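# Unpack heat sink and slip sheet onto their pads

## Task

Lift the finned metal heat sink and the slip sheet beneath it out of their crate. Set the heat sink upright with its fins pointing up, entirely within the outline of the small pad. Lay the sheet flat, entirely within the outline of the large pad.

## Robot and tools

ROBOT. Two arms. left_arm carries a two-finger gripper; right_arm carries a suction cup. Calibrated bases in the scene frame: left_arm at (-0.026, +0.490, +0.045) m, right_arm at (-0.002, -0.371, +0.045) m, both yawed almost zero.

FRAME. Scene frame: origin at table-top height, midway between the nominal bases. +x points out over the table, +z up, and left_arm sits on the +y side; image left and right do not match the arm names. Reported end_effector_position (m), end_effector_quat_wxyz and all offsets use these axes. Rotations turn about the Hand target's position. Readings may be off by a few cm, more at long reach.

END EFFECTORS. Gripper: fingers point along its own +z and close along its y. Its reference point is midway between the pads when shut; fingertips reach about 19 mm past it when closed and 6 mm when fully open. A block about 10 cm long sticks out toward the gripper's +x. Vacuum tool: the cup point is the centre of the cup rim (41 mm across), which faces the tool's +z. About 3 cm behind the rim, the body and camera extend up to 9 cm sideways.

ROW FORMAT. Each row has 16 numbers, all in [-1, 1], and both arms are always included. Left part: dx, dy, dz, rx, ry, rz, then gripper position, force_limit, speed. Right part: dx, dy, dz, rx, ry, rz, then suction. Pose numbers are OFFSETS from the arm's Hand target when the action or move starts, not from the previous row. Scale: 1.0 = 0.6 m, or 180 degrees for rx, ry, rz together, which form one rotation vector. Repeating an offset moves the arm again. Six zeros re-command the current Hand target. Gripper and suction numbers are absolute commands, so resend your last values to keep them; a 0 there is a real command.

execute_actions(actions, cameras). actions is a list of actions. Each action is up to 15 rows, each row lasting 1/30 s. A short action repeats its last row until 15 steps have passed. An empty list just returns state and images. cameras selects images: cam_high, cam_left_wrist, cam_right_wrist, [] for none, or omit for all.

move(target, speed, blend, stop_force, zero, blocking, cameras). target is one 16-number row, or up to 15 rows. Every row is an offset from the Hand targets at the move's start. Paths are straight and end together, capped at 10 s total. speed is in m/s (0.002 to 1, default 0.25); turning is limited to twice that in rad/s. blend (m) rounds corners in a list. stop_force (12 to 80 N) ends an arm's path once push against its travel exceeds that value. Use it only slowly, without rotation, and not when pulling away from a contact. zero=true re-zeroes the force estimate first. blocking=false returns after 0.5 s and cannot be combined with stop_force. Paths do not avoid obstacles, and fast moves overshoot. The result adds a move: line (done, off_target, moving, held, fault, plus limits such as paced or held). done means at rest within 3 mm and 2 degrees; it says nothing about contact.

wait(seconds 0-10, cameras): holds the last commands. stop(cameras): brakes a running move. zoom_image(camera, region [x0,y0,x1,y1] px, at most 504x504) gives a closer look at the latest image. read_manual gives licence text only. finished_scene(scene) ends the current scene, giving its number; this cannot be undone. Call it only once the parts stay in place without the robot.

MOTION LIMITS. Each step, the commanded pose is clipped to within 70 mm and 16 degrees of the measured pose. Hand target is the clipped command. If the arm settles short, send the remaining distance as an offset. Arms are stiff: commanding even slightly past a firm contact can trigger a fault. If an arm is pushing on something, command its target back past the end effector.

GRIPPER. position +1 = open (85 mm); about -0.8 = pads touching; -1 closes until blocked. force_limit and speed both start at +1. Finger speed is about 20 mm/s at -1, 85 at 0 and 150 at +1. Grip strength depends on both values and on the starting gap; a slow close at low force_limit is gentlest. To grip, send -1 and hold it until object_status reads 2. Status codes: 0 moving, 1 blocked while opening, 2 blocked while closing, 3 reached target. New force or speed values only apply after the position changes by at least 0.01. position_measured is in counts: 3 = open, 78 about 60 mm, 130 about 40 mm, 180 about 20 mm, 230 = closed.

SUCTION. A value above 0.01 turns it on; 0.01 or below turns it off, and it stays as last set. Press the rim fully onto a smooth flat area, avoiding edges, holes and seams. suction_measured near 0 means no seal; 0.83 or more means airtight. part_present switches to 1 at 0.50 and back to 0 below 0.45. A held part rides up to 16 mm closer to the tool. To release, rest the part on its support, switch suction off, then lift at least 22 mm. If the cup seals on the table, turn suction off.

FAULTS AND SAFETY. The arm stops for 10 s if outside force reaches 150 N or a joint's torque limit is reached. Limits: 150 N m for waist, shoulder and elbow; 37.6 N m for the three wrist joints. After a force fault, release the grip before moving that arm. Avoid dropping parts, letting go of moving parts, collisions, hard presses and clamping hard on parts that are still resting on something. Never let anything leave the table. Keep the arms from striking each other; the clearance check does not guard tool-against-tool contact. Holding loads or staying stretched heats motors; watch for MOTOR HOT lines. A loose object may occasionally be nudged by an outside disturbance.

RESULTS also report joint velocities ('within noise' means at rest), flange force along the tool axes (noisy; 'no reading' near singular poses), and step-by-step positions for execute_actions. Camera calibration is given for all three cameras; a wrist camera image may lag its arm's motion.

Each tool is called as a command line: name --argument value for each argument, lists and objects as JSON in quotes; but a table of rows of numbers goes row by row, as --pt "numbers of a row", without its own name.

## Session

execute_actions --actions '[]'

zoom_image --camera "cam_high" --region '[180, 140, 480, 500]'

Scene clock: 0.00 s.
left_arm: end_effector_position=(+0.1125, -0.0583, +0.2804) position_measured=3 object_status=3 end_effector_quat_wxyz=(+0.021, +0.860, +0.167, +0.483) | right_arm: end_effector_position=(+0.5981, -0.4050, +0.2945) suction_measured=0.01 part_present=0 end_effector_quat_wxyz=(+0.194, +0.023, +0.973, +0.119)
Joint positions: left_arm=[-1.703 0.451 0.347 -0.981 -1.71 -1.12] | right_arm=[0.051 0.137 0.026 -0.232 -1.056 -0.031]
Joint velocities: within noise
Flange force (N): no reading
Hand target: left_arm +0.1125, -0.0583, +0.2804; +0.021, +0.860, +0.167, +0.483 | right_arm +0.5981, -0.4050, +0.2945; +0.194, +0.023, +0.973, +0.119
camera_calibration:
cam_left_wrist: T_world_to_cam=[[0.255775, -0.945047, 0.203631, -0.131648], [-0.705131, -0.326471, -0.62945, 0.259306], [0.661339, 0.0174107, -0.749885, 0.267729], [0, 0, 0, 1]] pos_world=[0.0394573, -0.0444194, 0.390793]
cam_right_wrist: T_world_to_cam=[[0.0211342, -0.962202, -0.271514, -0.307612], [-0.995454, -0.0454794, 0.0836871, 0.577581], [-0.0928723, 0.268511, -0.958789, 0.513187], [0, 0, 0, 1]] pos_world=[0.629118, -0.407513, 0.360181]

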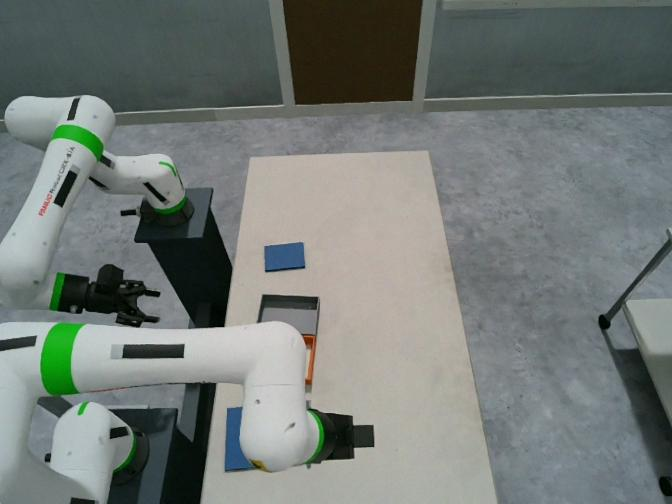

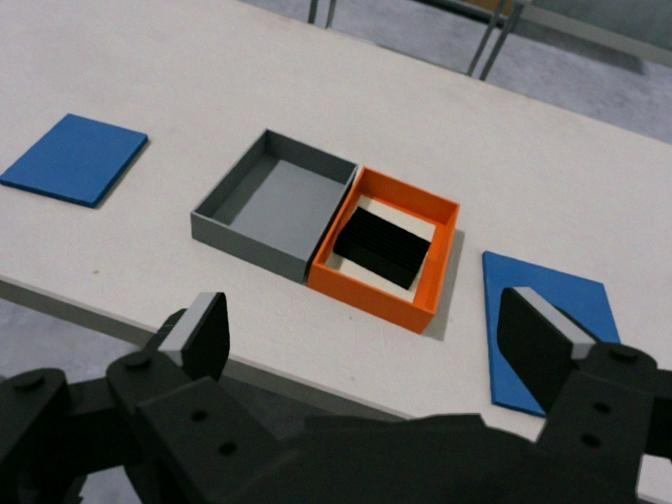

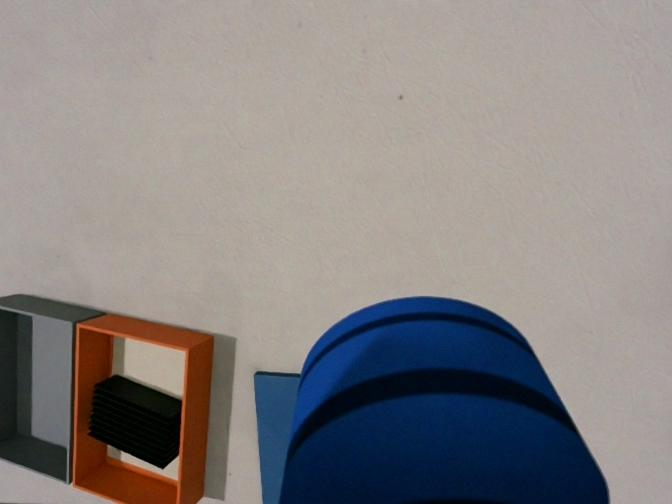

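Scaled by 1.400 from the camera's 672x504 image, which has a finer 960x720 frame.

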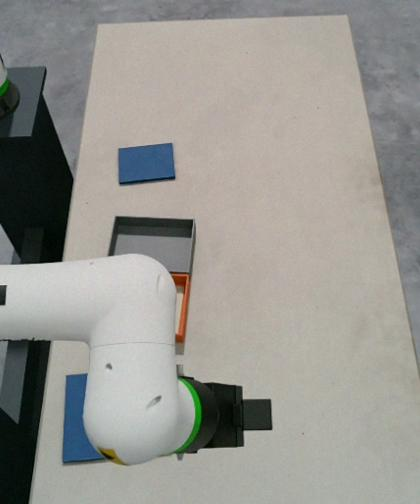

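move --target '[0.479,0.0138,-0.1,0.014,0.3228,-0.1116,1,-0.6,-1,-0.397,-0.192,0.1425,-0.08,0.1227,0.0323,0]' --speed 0.25

zoom_image --camera "cam_left_wrist" --region '[100, 0, 600, 400]'

zoom_image --camera "cam_high" --region '[200, 220, 350, 480]'

Scene clock: 26.40 s.
left_arm: end_effector_position=(+0.3999, -0.0500, +0.2204) position_measured=3 object_status=3 end_effector_quat_wxyz=(+0.001, +1.000, +0.000, -0.001) | right_arm: end_effector_position=(+0.3599, -0.5202, +0.3800) suction_measured=0.01 part_present=0 end_effector_quat_wxyz=(+0.000, -0.028, +1.000, +0.000)
Joint positions: left_arm=[-0.758 0.642 0.581 0.002 -1.51 -2.43] | right_arm=[-0.057 -0.146 -0.055 0.001 -1.662 0.106]
Joint velocities: within noise
Flange force (N): left_arm=[6.5 8.6 -2.5] | right_arm=[4.0 2.6 2.5]
Hand target: left_arm +0.3999, -0.0500, +0.2204; +0.000, +1.000, +0.000, -0.001 | right_arm +0.3599, -0.5202, +0.3800; +0.000, -0.028, +1.000, +0.000
Off the commanded pose: left_arm 0.000 m, 0 deg | right_arm 0.000 m, 0 deg.
move: done
camera_calibration:
cam_left_wrist: T_world_to_cam=[[-0.000593602, -0.999918, 0.0128115, -0.0432344], [-0.955173, 0.00435976, 0.296017, 0.339401], [-0.296049, -0.0120614, -0.955097, 0.459167], [0, 0, 0, 1]] pos_world=[0.460096, -0.0391723, 0.338635]
cam_right_wrist: T_world_to_cam=[[0.0618413, -0.997406, -0.0368497, -0.512358], [-0.881193, -0.0718989, 0.467257, 0.127489], [-0.468694, 0.00357591, -0.883353, 0.572741], [0, 0, 0, 1]] pos_world=[0.412467, -0.503911, 0.427482]

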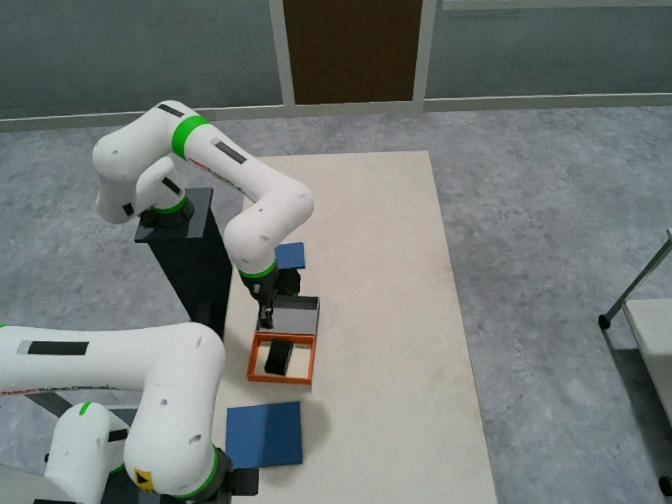

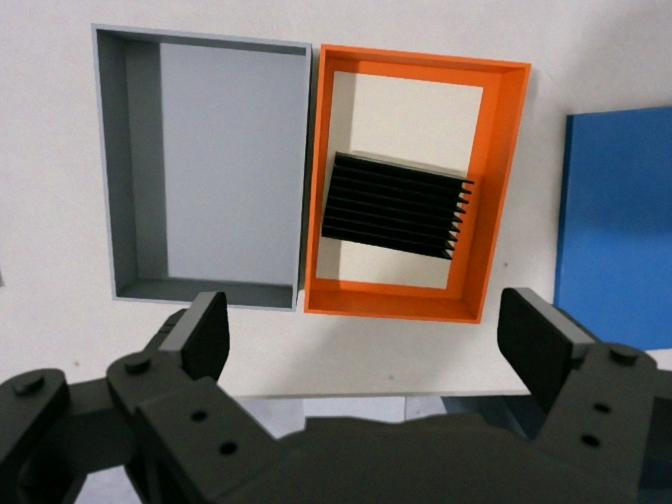

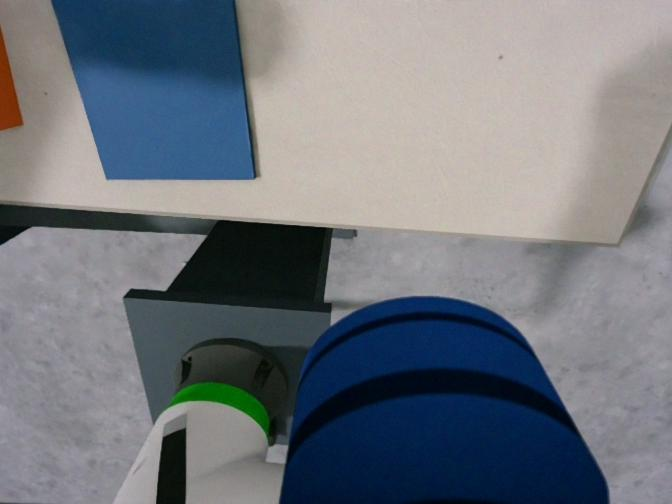

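Scaled by 1.008 from the camera's 672x504 image, which has a finer 960x720 frame.

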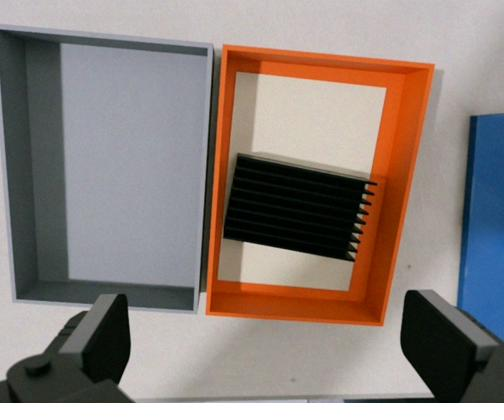

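Scaled by 1.938 from the camera's 672x504 image, which has a finer 960x720 frame.

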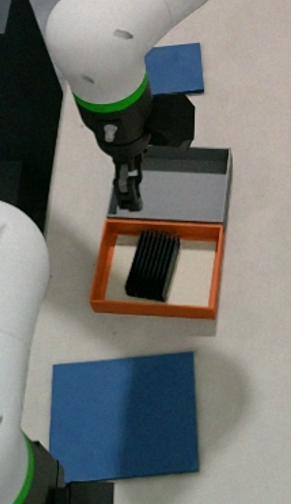

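move --target '[-0.0008,-0.0597,-0.108,0,0,0.4378,1,-0.6,-1,0,0,0,0,0,0,0]' --speed 0.3 --cameras '["cam_left_wrist"]'

Scene clock: 55.10 s.
left_arm: end_effector_position=(+0.3994, -0.0858, +0.1556) position_measured=3 object_status=3 end_effector_quat_wxyz=(+0.001, +0.773, +0.635, +0.000) | right_arm: end_effector_position=(+0.3599, -0.5202, +0.3800) suction_measured=0.01 part_present=0 end_effector_quat_wxyz=(+0.000, -0.028, +1.000, +0.000)
Joint positions: left_arm=[-0.798 0.744 0.595 0.001 -1.42 -1.015] | right_arm=[-0.057 -0.146 -0.055 0.001 -1.662 0.106]
Joint velocities: within noise
Flange force (N): left_arm=[-8.5 8.9 -1.3] | right_arm=[3.4 2.6 2.1]
Hand target: left_arm +0.3994, -0.0858, +0.1556; +0.001, +0.773, +0.635, +0.000 | right_arm +0.3599, -0.5202, +0.3800; +0.000, -0.028, +1.000, +0.000
Off the commanded pose: left_arm 0.000 m, 0 deg | right_arm 0.000 m, 0 deg.
move: done
camera_calibration:
cam_left_wrist: T_world_to_cam=[[0.98074, -0.194902, 0.0127261, -0.400983], [-0.189873, -0.936102, 0.296076, -0.0281161], [-0.0457929, -0.29279, -0.955079, 0.272655], [0, 0, 0, 1]] pos_world=[0.400407, -0.024641, 0.273835]
Images, in order (width x height): cam_left_wrist 672x504.

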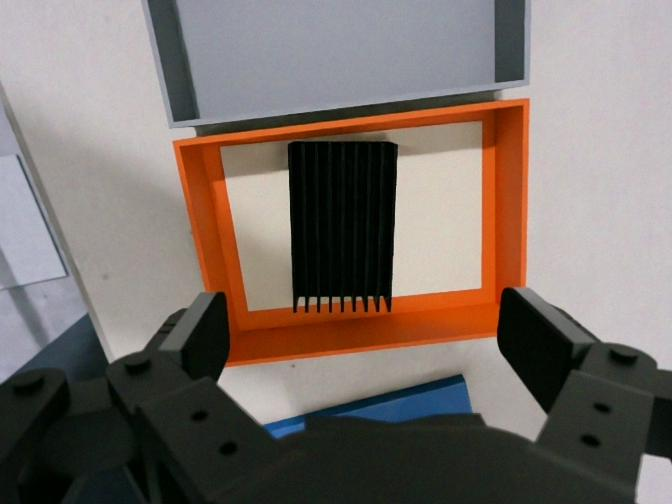

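move --pt "-0.005 0.001 -0.15 0 0 0 1 -0.6 -1 0 0 0 0 0 0 0" --pt "-0.005 0.001 -0.2127 0 0 0 1 -0.6 -1 0 0 0 0 0 0 0" --speed '[0.15,0.06]' --stop_force 25 --cameras '["cam_left_wrist"]'

Scene clock: 69.63 s.
left_arm: end_effector_position=(+0.3964, -0.0852, +0.0280) position_measured=3 object_status=3 end_effector_quat_wxyz=(+0.001, +0.773, +0.635, +0.000) | right_arm: end_effector_position=(+0.3599, -0.5202, +0.3800) suction_measured=0.01 part_present=0 end_effector_quat_wxyz=(+0.000, -0.028, +1.000, +0.000)
Joint positions: left_arm=[-0.8 0.834 0.439 0.001 -1.174 -1.013] | right_arm=[-0.057 -0.146 -0.055 0.001 -1.662 0.106]
Joint velocities: within noise
Flange force (N): left_arm=[-7.1 7.5 1.2] | right_arm=[4.8 2.8 3.1]
Hand target: left_arm +0.3964, -0.0852, +0.0280; +0.001, +0.773, +0.635, +0.000 | right_arm +0.3599, -0.5202, +0.3800; +0.000, -0.028, +1.000, +0.000
Off the commanded pose: left_arm 0.000 m, 0 deg | right_arm 0.000 m, 0 deg.
move: done
camera_calibration:
cam_left_wrist: T_world_to_cam=[[0.980763, -0.194781, 0.0127905, -0.396314], [-0.189777, -0.936127, 0.29606, 0.00964879], [-0.0456934, -0.292792, -0.955084, 0.150691], [0, 0, 0, 1]] pos_world=[0.397407, -0.024041, 0.146135]
Images, in order (width x height): cam_left_wrist 672x504.

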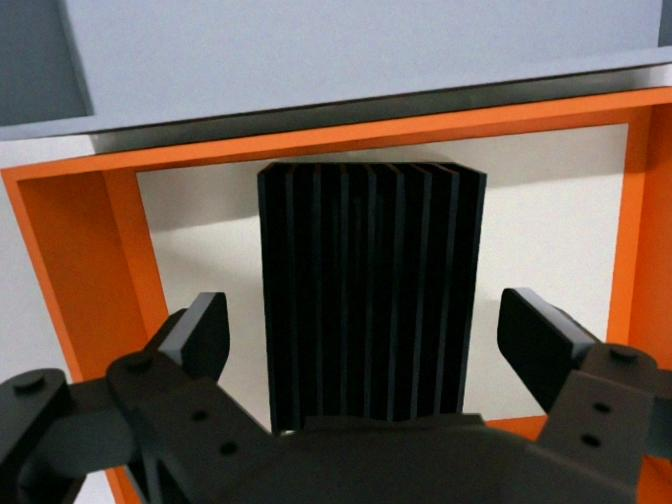

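move --target '[0,0,0,0,0,0,-1,-0.6,-0.8,0,0,0,0,0,0,0]' --cameras '[]'

move --target '[0,0,0.15,0,0,0,-1,-0.6,-0.8,0,0,0,0,0,0,0]' --speed 0.08 --cameras '["cam_left_wrist","cam_high"]'

Scene clock: 74.57 s.
left_arm: end_effector_position=(+0.3964, -0.0853, +0.0280) position_measured=79 object_status=0 end_effector_quat_wxyz=(+0.001, +0.773, +0.635, +0.000) | right_arm: end_effector_position=(+0.3599, -0.5202, +0.3800) suction_measured=0.01 part_present=0 end_effector_quat_wxyz=(+0.000, -0.028, +1.000, +0.000)
Joint positions: left_arm=[-0.8 0.834 0.439 0.001 -1.174 -1.013] | right_arm=[-0.057 -0.146 -0.055 0.001 -1.662 0.106]
Joint velocities: within noise
Flange force (N): left_arm=[-4.9 7.7 -9.2] | right_arm=[4.7 2.6 2.3]
Hand target: left_arm +0.3964, -0.0852, +0.0280; +0.001, +0.773, +0.635, +0.000 | right_arm +0.3599, -0.5202, +0.3800; +0.000, -0.028, +1.000, +0.000
Off the commanded pose: left_arm 0.000 m, 0 deg | right_arm 0.000 m, 0 deg.
move: done
No camera images: "cameras" was empty.

Scene clock: 76.13 s.
left_arm: end_effector_position=(+0.3964, -0.0852, +0.1180) position_measured=79 object_status=2 end_effector_quat_wxyz=(+0.001, +0.773, +0.635, +0.000) | right_arm: end_effector_position=(+0.3599, -0.5202, +0.3800) suction_measured=0.01 part_present=0 end_effector_quat_wxyz=(+0.000, -0.028, +1.000, +0.000)
Joint positions: left_arm=[-0.8 0.758 0.529 0.001 -1.34 -1.012] | right_arm=[-0.057 -0.146 -0.055 0.001 -1.662 0.106]
Joint velocities: within noise
Flange force (N): left_arm=[-11.9 12.0 0.0] | right_arm=[3.4 3.2 1.8]
Hand target: left_arm +0.3964, -0.0852, +0.1180; +0.001, +0.773, +0.635, +0.000 | right_arm +0.3599, -0.5202, +0.3800; +0.000, -0.028, +1.000, +0.000
Off the commanded pose: left_arm 0.000 m, 0 deg | right_arm 0.000 m, 0 deg.
move: done
camera_calibration:
cam_left_wrist: T_world_to_cam=[[0.980763, -0.194781, 0.0127905, -0.397465], [-0.189777, -0.936127, 0.29606, -0.0169966], [-0.0456934, -0.292792, -0.955084, 0.236648], [0, 0, 0, 1]] pos_world=[0.397407, -0.024041, 0.236135]
Images, in order (width x height): cam_high 672x504, cam_left_wrist 672x504.

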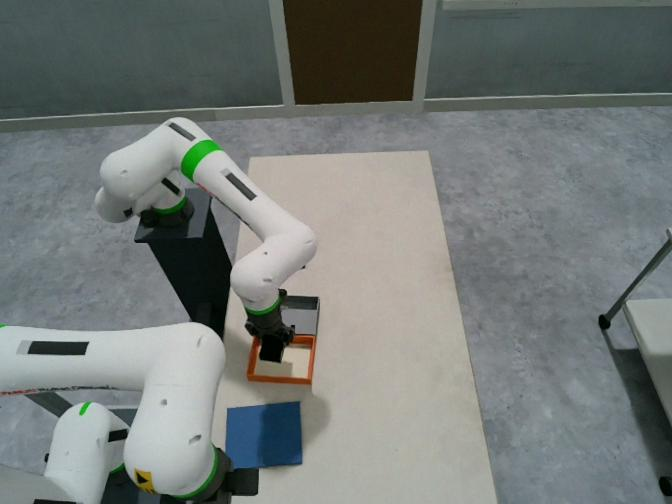

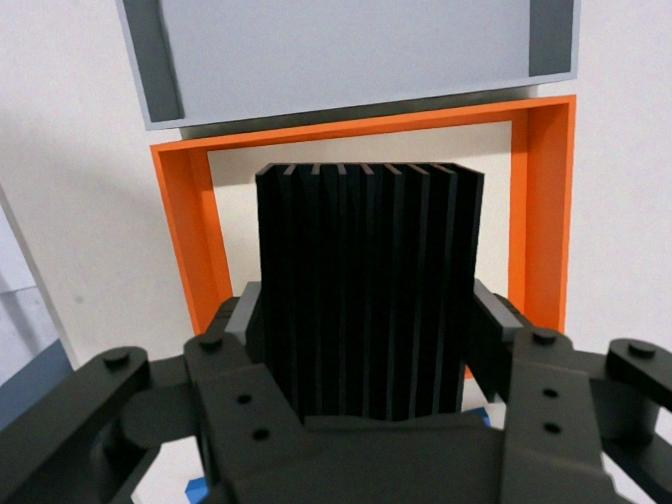

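move --target '[-0.0107,0.6387,0.02,0,0,-0.3917,-1,-0.6,-0.8,0.25,0.717,-0.05,0,0,-0.0483,0]' --speed 0.25

Scene clock: 87.50 s.
left_arm: end_effector_position=(+0.3900, +0.2980, +0.1300) position_measured=79 object_status=2 end_effector_quat_wxyz=(+0.000, +0.997, +0.072, -0.001) | right_arm: end_effector_position=(+0.5098, -0.0900, +0.3500) suction_measured=0.01 part_present=0 end_effector_quat_wxyz=(+0.000, +0.048, +0.999, +0.000)
Joint positions: left_arm=[-0.189 0.135 -0.334 0.001 -1.103 -2.854] | right_arm=[0.722 0.349 0.418 0 -1.64 -0.824]
Joint velocities: within noise
Flange force (N): left_arm=[5.0 2.9 1.9] | right_arm=[7.6 -4.6 2.6]
Hand target: left_arm +0.3900, +0.2980, +0.1300; +0.001, +0.997, +0.072, -0.001 | right_arm +0.5099, -0.0900, +0.3500; +0.000, +0.048, +0.999, +0.000
Off the commanded pose: left_arm 0.000 m, 0 deg | right_arm 0.000 m, 0 deg.
move: done
camera_calibration:
cam_left_wrist: T_world_to_cam=[[0.143713, -0.989538, 0.0127345, 0.246491], [-0.945781, -0.133548, 0.296079, 0.392643], [-0.29128, -0.0545944, -0.955079, 0.384813], [0, 0, 0, 1]] pos_world=[0.448019, 0.317358, 0.248135]
cam_right_wrist: T_world_to_cam=[[-0.0895637, -0.995298, -0.0368923, -0.0162361], [-0.881953, 0.0620453, 0.467236, 0.317065], [-0.46275, 0.0743846, -0.883363, 0.618348], [0, 0, 0, 1]] pos_world=[0.564323, -0.0818277, 0.397482]

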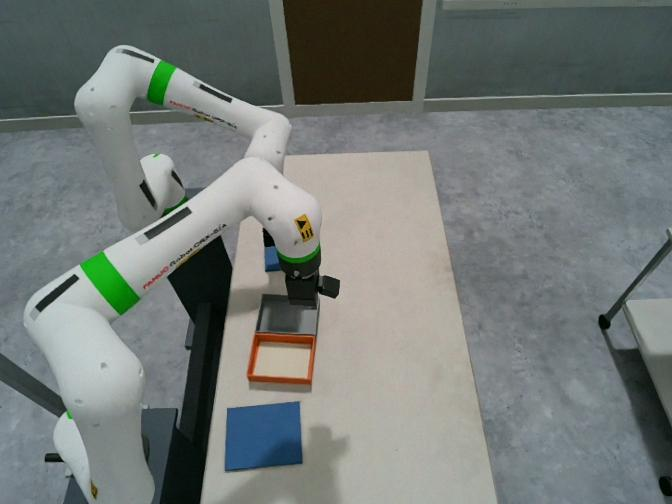

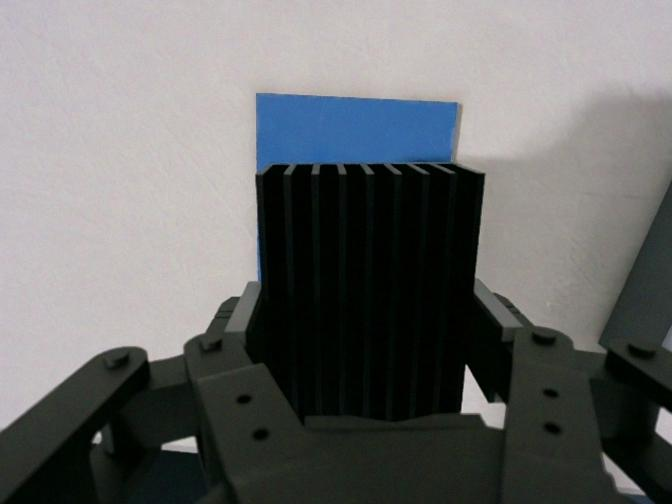

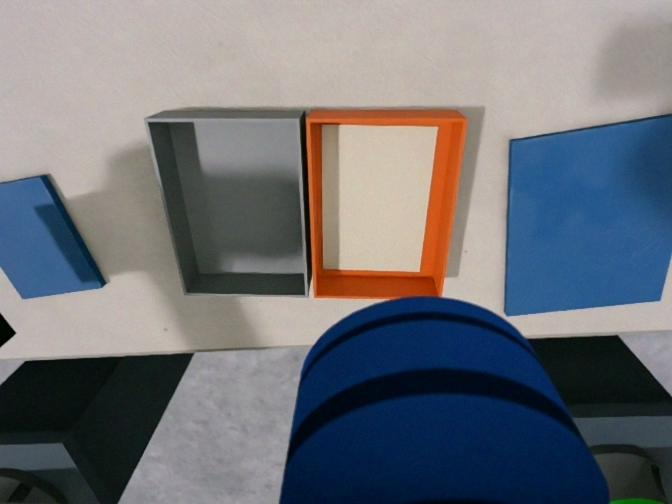

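move --target '[0.0038,-0.0013,-0.145,0,0,-0.0133,-1,-0.6,-0.8,-0.203,-0.005,-0.475,0,0,0,0]' --speed 0.15 --cameras '["cam_left_wrist","cam_right_wrist"]'

move --target '[0,0,-0.05,0,0,0,-1,-0.6,-0.8,0,0,0,0,0,0,0]' --speed 0.01 --stop_force 12 --cameras '["cam_left_wrist"]'

Scene clock: 114.27 s.
left_arm: end_effector_position=(+0.3922, +0.2972, +0.0430) position_measured=79 object_status=2 end_effector_quat_wxyz=(+0.001, +0.999, +0.051, -0.001) | right_arm: end_effector_position=(+0.3881, -0.0930, +0.0650) suction_measured=0.01 part_present=0 end_effector_quat_wxyz=(+0.000, +0.048, +0.999, +0.000)
Joint positions: left_arm=[-0.19 0.265 -0.416 0.002 -0.891 -2.895] | right_arm=[0.889 0.298 -0.358 0 -0.916 -0.992]
Joint velocities: within noise
Flange force (N): left_arm=[5.4 3.5 3.0] | right_arm=[5.3 -3.4 -1.9]
Hand target: left_arm +0.3922, +0.2972, +0.0430; +0.001, +0.999, +0.051, -0.001 | right_arm +0.3881, -0.0930, +0.0650; +0.000, +0.048, +0.999, +0.000
Off the commanded pose: left_arm 0.000 m, 0 deg | right_arm 0.000 m, 0 deg.
move: done
camera_calibration:
cam_left_wrist: T_world_to_cam=[[0.102188, -0.994684, 0.0127301, 0.264339], [-0.950533, -0.0938632, 0.296101, 0.410478], [-0.293332, -0.0423586, -0.955072, 0.299499], [0, 0, 0, 1]] pos_world=[0.451013, 0.314149, 0.161135]
cam_right_wrist: T_world_to_cam=[[-0.0895601, -0.995298, -0.0368888, -0.0406472], [-0.881891, 0.0620337, 0.467355, 0.342949], [-0.462869, 0.0743882, -0.8833, 0.310496], [0, 0, 0, 1]] pos_world=[0.442523, -0.0848277, 0.112482]
Images, in order (width x height): cam_left_wrist 672x504, cam_right_wrist 672x504.

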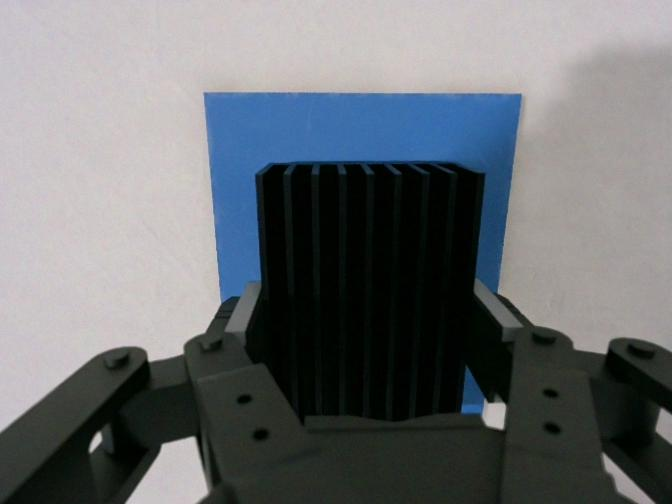

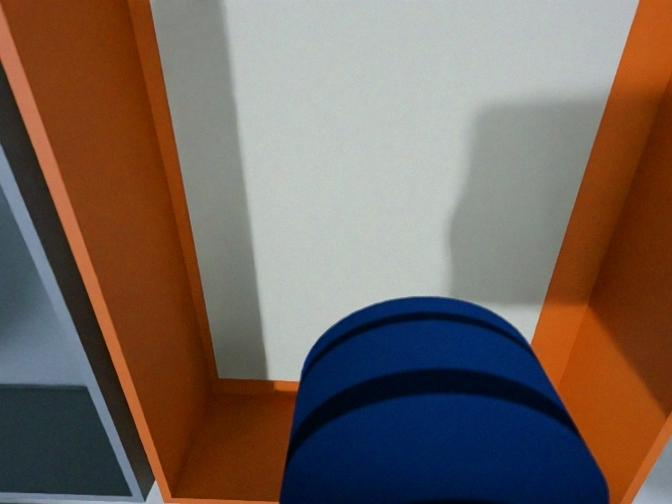

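Scene clock: 115.90 s.
left_arm: end_effector_position=(+0.3923, +0.2971, +0.0331) position_measured=79 object_status=2 end_effector_quat_wxyz=(+0.001, +0.999, +0.052, -0.001) | right_arm: end_effector_position=(+0.3881, -0.0930, +0.0650) suction_measured=0.01 part_present=0 end_effector_quat_wxyz=(+0.000, +0.048, +0.999, +0.000)
Joint positions: left_arm=[-0.19 0.282 -0.424 0.002 -0.866 -2.895] | right_arm=[0.89 0.298 -0.358 0 -0.916 -0.992]
Joint velocities: within noise
Flange force (N): left_arm=[-2.6 -7.2 -33.7] | right_arm=[4.2 -2.7 -1.7]
Hand target: left_arm +0.3923, +0.2972, +0.0330; +0.001, +0.999, +0.052, -0.001 (not the last commanded pose) | right_arm +0.3881, -0.0930, +0.0650; +0.000, +0.048, +0.999, +0.000
Off the commanded pose: left_arm 0.020 m, 0 deg | right_arm 0.000 m, 0 deg.
move: contact (left_arm)
camera_calibration:
cam_left_wrist: T_world_to_cam=[[0.102343, -0.994665, 0.0129007, 0.264354], [-0.950545, -0.0939642, 0.29603, 0.413552], [-0.293239, -0.0425594, -0.955091, 0.290097], [0, 0, 0, 1]] pos_world=[0.451113, 0.314149, 0.151235]
Images, in order (width x height): cam_left_wrist 672x504.

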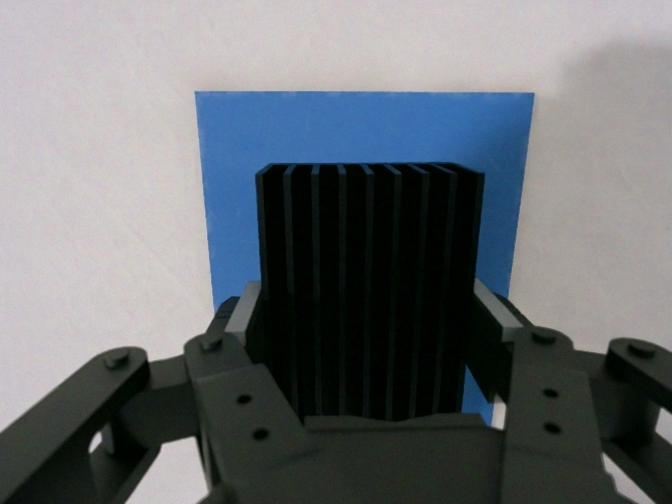

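move --target '[0,0,0,0,0,0,1,-0.6,-0.9,0,0,-0.1142,0,0,0,0]' --speed 0.025 --stop_force 12 --cameras '["cam_left_wrist","cam_high"]'

Scene clock: 126.67 s.
left_arm: end_effector_position=(+0.3923, +0.2972, +0.0330) position_measured=3 object_status=3 end_effector_quat_wxyz=(+0.001, +0.999, +0.052, -0.001) | right_arm: end_effector_position=(+0.3880, -0.0930, -0.0035) suction_measured=0.01 part_present=0 end_effector_quat_wxyz=(+0.000, +0.048, +0.999, +0.000)
Joint positions: left_arm=[-0.19 0.282 -0.424 0.002 -0.866 -2.895] | right_arm=[0.89 0.419 -0.398 0 -0.755 -0.992]
Joint velocities: within noise
Flange force (N): left_arm=[5.0 3.2 1.2] | right_arm=[5.0 -3.2 -10.6]
Hand target: left_arm +0.3923, +0.2972, +0.0330; +0.001, +0.999, +0.052, -0.001 | right_arm +0.3881, -0.0930, -0.0035; +0.000, +0.048, +0.999, +0.000
Off the commanded pose: left_arm 0.000 m, 0 deg | right_arm 0.000 m, 0 deg.
move: done
camera_calibration:
cam_left_wrist: T_world_to_cam=[[0.102343, -0.994665, 0.0129007, 0.264354], [-0.950545, -0.0939642, 0.29603, 0.413552], [-0.293239, -0.0425594, -0.955091, 0.290097], [0, 0, 0, 1]] pos_world=[0.451113, 0.314149, 0.151235]
Images, in order (width x height): cam_high 672x504, cam_left_wrist 672x504.

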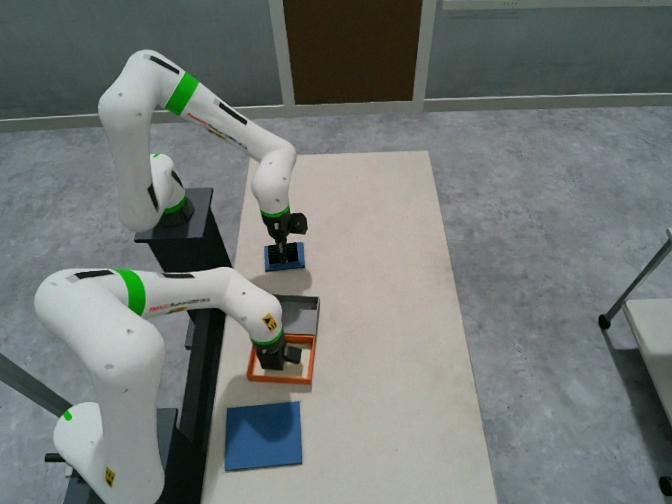

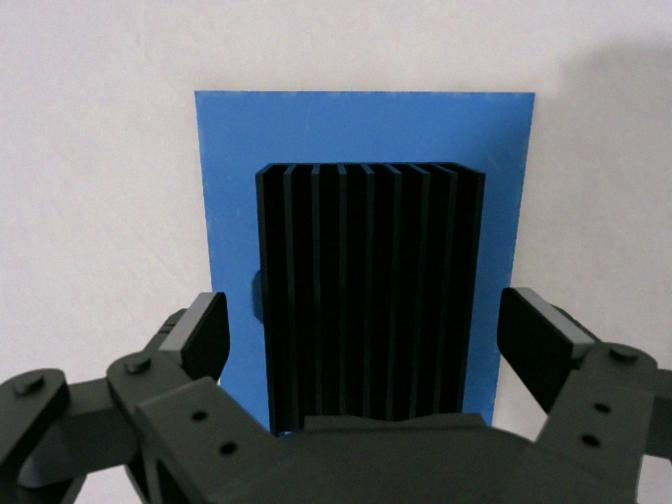

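execute_actions --actions '[[[0,0,0,0,0,0,1,-0.6,-0.9,0,0,0,0,0,0,1]]]' --cameras '[]'

move --target '[0,0,0.2,0,0,0,1,-0.6,-0.9,0,0,0.2,0,0,0,1]' --speed 0.08 --cameras '["cam_high"]'

move --target '[-0.15,0.25,0.1,0,0,0,1,-0.6,-0.9,-0.0642,-0.3783,0,0,0,0.0544,1]' --speed 0.2

zoom_image --camera "cam_high" --region '[180, 320, 380, 500]'

Scene clock: 136.20 s.
left_arm: end_effector_position=(+0.3923, +0.2972, +0.0330) position_measured=3 object_status=3 end_effector_quat_wxyz=(+0.001, +0.999, +0.052, -0.001) | right_arm: end_effector_position=(+0.3880, -0.0930, -0.0036) suction_measured=0.98 part_present=1 end_effector_quat_wxyz=(+0.000, +0.048, +0.999, +0.000)
Joint positions: left_arm=[-0.19 0.282 -0.424 0.002 -0.866 -2.895] | right_arm=[0.89 0.419 -0.398 0 -0.755 -0.992]
Joint velocities: within noise
Flange force (N): left_arm=[5.1 3.1 1.3] | right_arm=[3.6 -2.5 -4.0]
Hand target: left_arm +0.3923, +0.2972, +0.0330; +0.001, +0.999, +0.052, -0.001 | right_arm +0.3881, -0.0930, -0.0035; +0.000, +0.048, +0.999, +0.000
Off the commanded pose: left_arm 0.000 m, 0 deg | right_arm 0.000 m, 0 deg.
Step readings (end_effector_position of left_arm | right_arm):
0: (+0.3923, +0.2972, +0.0330) | (+0.3881, -0.0930, -0.0035)
1: (+0.3923, +0.2972, +0.0330) | (+0.3881, -0.0930, -0.0035)
2: (+0.3923, +0.2972, +0.0330) | (+0.3880, -0.0930, -0.0036)
4: (+0.3923, +0.2972, +0.0330) | (+0.3880, -0.0930, -0.0036)
8: (+0.3923, +0.2972, +0.0330) | (+0.3880, -0.0930, -0.0036)
15: (+0.3923, +0.2972, +0.0330) | (+0.3880, -0.0930, -0.0036)
No camera images: "cameras" was empty.

Scene clock: 138.13 s.
left_arm: end_effector_position=(+0.3923, +0.2971, +0.1530) position_measured=3 object_status=3 end_effector_quat_wxyz=(+0.001, +0.999, +0.052, -0.001) | right_arm: end_effector_position=(+0.3881, -0.0930, +0.1164) suction_measured=0.98 part_present=1 end_effector_quat_wxyz=(+0.000, +0.048, +0.999, +0.000)
Joint positions: left_arm=[-0.19 0.116 -0.296 0.001 -1.159 -2.895] | right_arm=[0.89 0.224 -0.31 0 -1.038 -0.992]
Joint velocities: within noise
Flange force (N): left_arm=[2.1 1.4 -0.6] | right_arm=[3.4 -1.8 -1.2]
Hand target: left_arm +0.3923, +0.2972, +0.1530; +0.001, +0.999, +0.052, -0.001 | right_arm +0.3881, -0.0930, +0.1165; +0.000, +0.048, +0.999, +0.000
Off the commanded pose: left_arm 0.000 m, 0 deg | right_arm 0.000 m, 0 deg.
move: done
Images, in order (width x height): cam_high 672x504.

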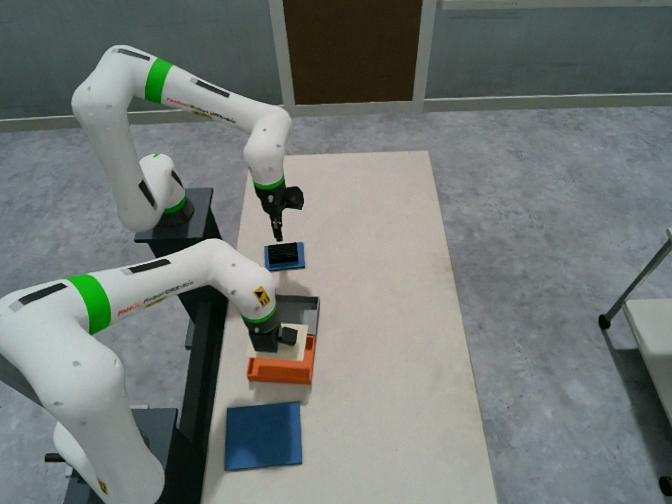

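Scene clock: 139.90 s.
left_arm: end_effector_position=(+0.3023, +0.4471, +0.2130) position_measured=3 object_status=3 end_effector_quat_wxyz=(+0.001, +0.999, +0.052, -0.001) | right_arm: end_effector_position=(+0.3495, -0.3199, +0.1165) suction_measured=0.98 part_present=1 end_effector_quat_wxyz=(+0.000, -0.037, +0.999, +0.000)
Joint positions: left_arm=[0.23 -0.282 -0.514 0.001 -1.34 -3.315] | right_arm=[0.515 -0.085 -0.642 0.001 -1.014 -0.447]
Joint velocities: within noise
Flange force (N): left_arm=[4.0 3.4 -1.9] | right_arm=[5.6 0.4 -0.2]
Hand target: left_arm +0.3023, +0.4472, +0.2130; +0.001, +0.999, +0.052, -0.001 | right_arm +0.3495, -0.3200, +0.1165; +0.000, -0.037, +0.999, +0.000
Off the commanded pose: left_arm 0.000 m, 0 deg | right_arm 0.000 m, 0 deg.
move: done
camera_calibration:
cam_left_wrist: T_world_to_cam=[[0.102314, -0.99467, 0.0128057, 0.420486], [-0.950548, -0.0939644, 0.296022, 0.288816], [-0.29324, -0.0424596, -0.955095, 0.441961], [0, 0, 0, 1]] pos_world=[0.361113, 0.464149, 0.331235]
cam_right_wrist: T_world_to_cam=[[0.0809309, -0.996037, -0.0368733, -0.327916], [-0.879651, -0.0887722, 0.467261, 0.250035], [-0.468683, -0.00538016, -0.88335, 0.331471], [0, 0, 0, 1]] pos_world=[0.401837, -0.302637, 0.163882]

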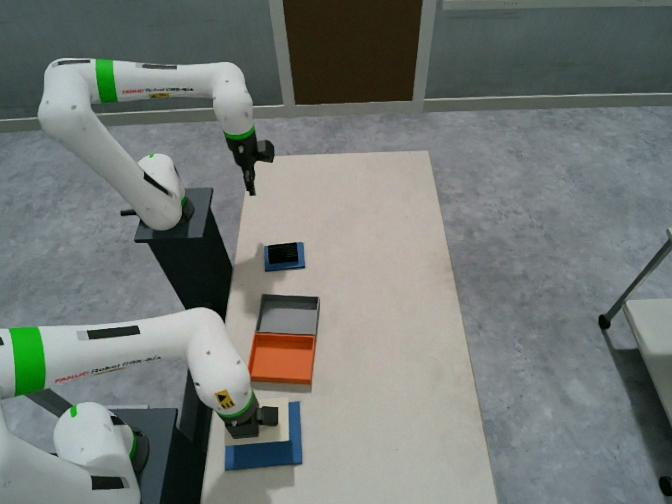

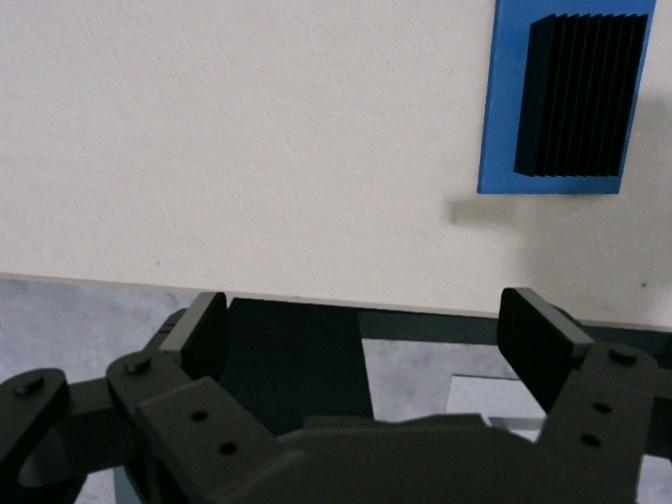

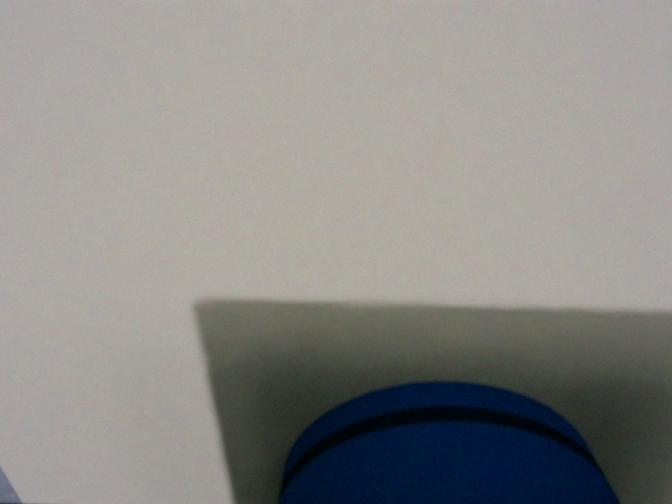

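Scaled by 2.520 from the camera's 672x504 image, which has a finer 960x720 frame.

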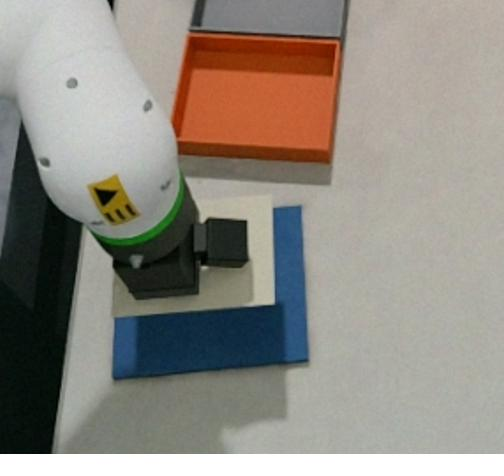

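move --target '[0,0,0,0,0,0,1,-0.6,-0.9,0,0,-0.155,0,0,0,1]' --speed 0.12 --cameras '["cam_high"]'

zoom_image --camera "cam_high" --region '[180, 320, 380, 500]'

Scene clock: 144.17 s.
left_arm: end_effector_position=(+0.3023, +0.4472, +0.2130) position_measured=3 object_status=3 end_effector_quat_wxyz=(+0.001, +0.999, +0.052, -0.001) | right_arm: end_effector_position=(+0.3495, -0.3199, +0.0235) suction_measured=0.98 part_present=1 end_effector_quat_wxyz=(+0.000, -0.037, +0.999, +0.000)
Joint positions: left_arm=[0.23 -0.282 -0.514 0.001 -1.34 -3.315] | right_arm=[0.515 0.104 -0.734 0.001 -0.733 -0.447]
Joint velocities: within noise
Flange force (N): left_arm=[3.8 1.6 -2.0] | right_arm=[2.6 0.6 -2.1]
Hand target: left_arm +0.3023, +0.4472, +0.2130; +0.001, +0.999, +0.052, -0.001 | right_arm +0.3495, -0.3200, +0.0235; +0.000, -0.037, +0.999, +0.000
Off the commanded pose: left_arm 0.000 m, 0 deg | right_arm 0.000 m, 0 deg.
move: done
Images, in order (width x height): cam_high 672x504.

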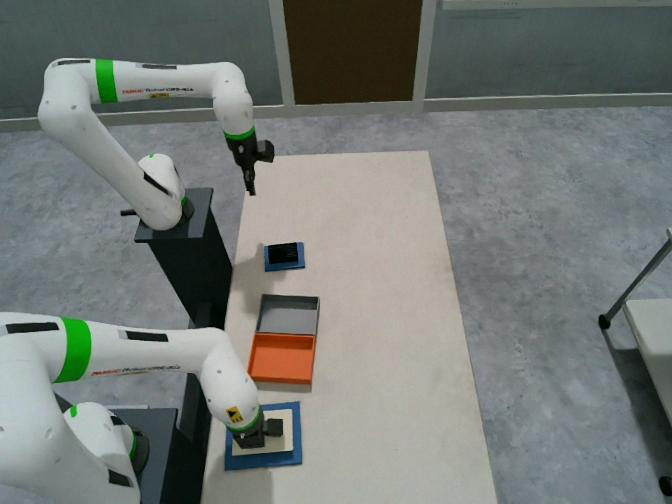

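Scaled by 2.520 from the camera's 672x504 image, which has a finer 960x720 frame.

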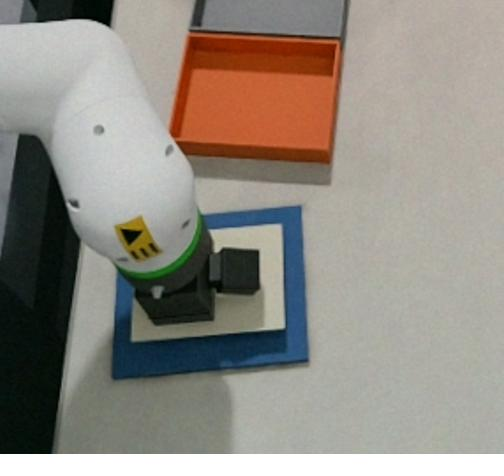

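move --target '[0,0,0,0,0,0,1,-0.6,-0.9,-0.004,0,-0.0392,0,0,0,1]' --speed 0.01 --stop_force 12 --cameras '["cam_right_wrist"]'

Scene clock: 153.37 s.
left_arm: end_effector_position=(+0.3023, +0.4472, +0.2130) position_measured=3 object_status=3 end_effector_quat_wxyz=(+0.001, +0.999, +0.052, -0.001) | right_arm: end_effector_position=(+0.3471, -0.3200, +0.0000) suction_measured=0.98 part_present=1 end_effector_quat_wxyz=(+0.000, -0.037, +0.999, +0.000)
Joint positions: left_arm=[0.23 -0.282 -0.514 0.001 -1.34 -3.315] | right_arm=[0.519 0.159 -0.754 0.001 -0.658 -0.451]
Joint velocities: within noise
Flange force (N): left_arm=[4.0 1.0 -2.1] | right_arm=[2.9 0.8 -2.2]
Hand target: left_arm +0.3023, +0.4472, +0.2130; +0.001, +0.999, +0.052, -0.001 | right_arm +0.3471, -0.3200, +0.0000; +0.000, -0.037, +0.999, +0.000
Off the commanded pose: left_arm 0.000 m, 0 deg | right_arm 0.000 m, 0 deg.
move: done
camera_calibration:
cam_right_wrist: T_world_to_cam=[[0.0809309, -0.996037, -0.0368733, -0.332017], [-0.879651, -0.0887722, 0.467261, 0.30236], [-0.468683, -0.00538016, -0.88335, 0.227436], [0, 0, 0, 1]] pos_world=[0.399437, -0.302637, 0.0473823]
Images, in order (width x height): cam_right_wrist 672x504.

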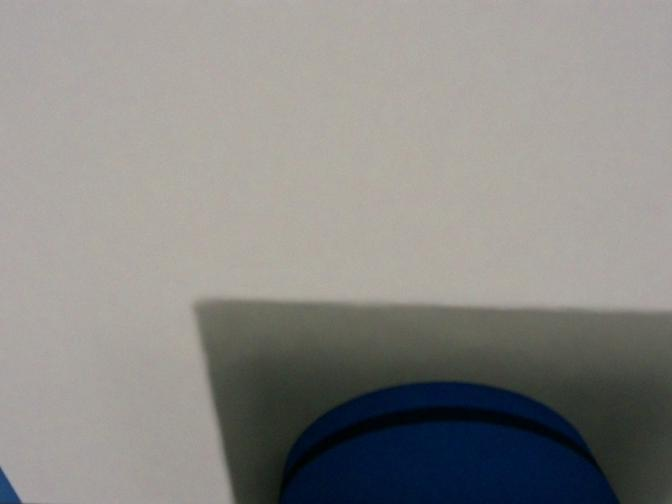

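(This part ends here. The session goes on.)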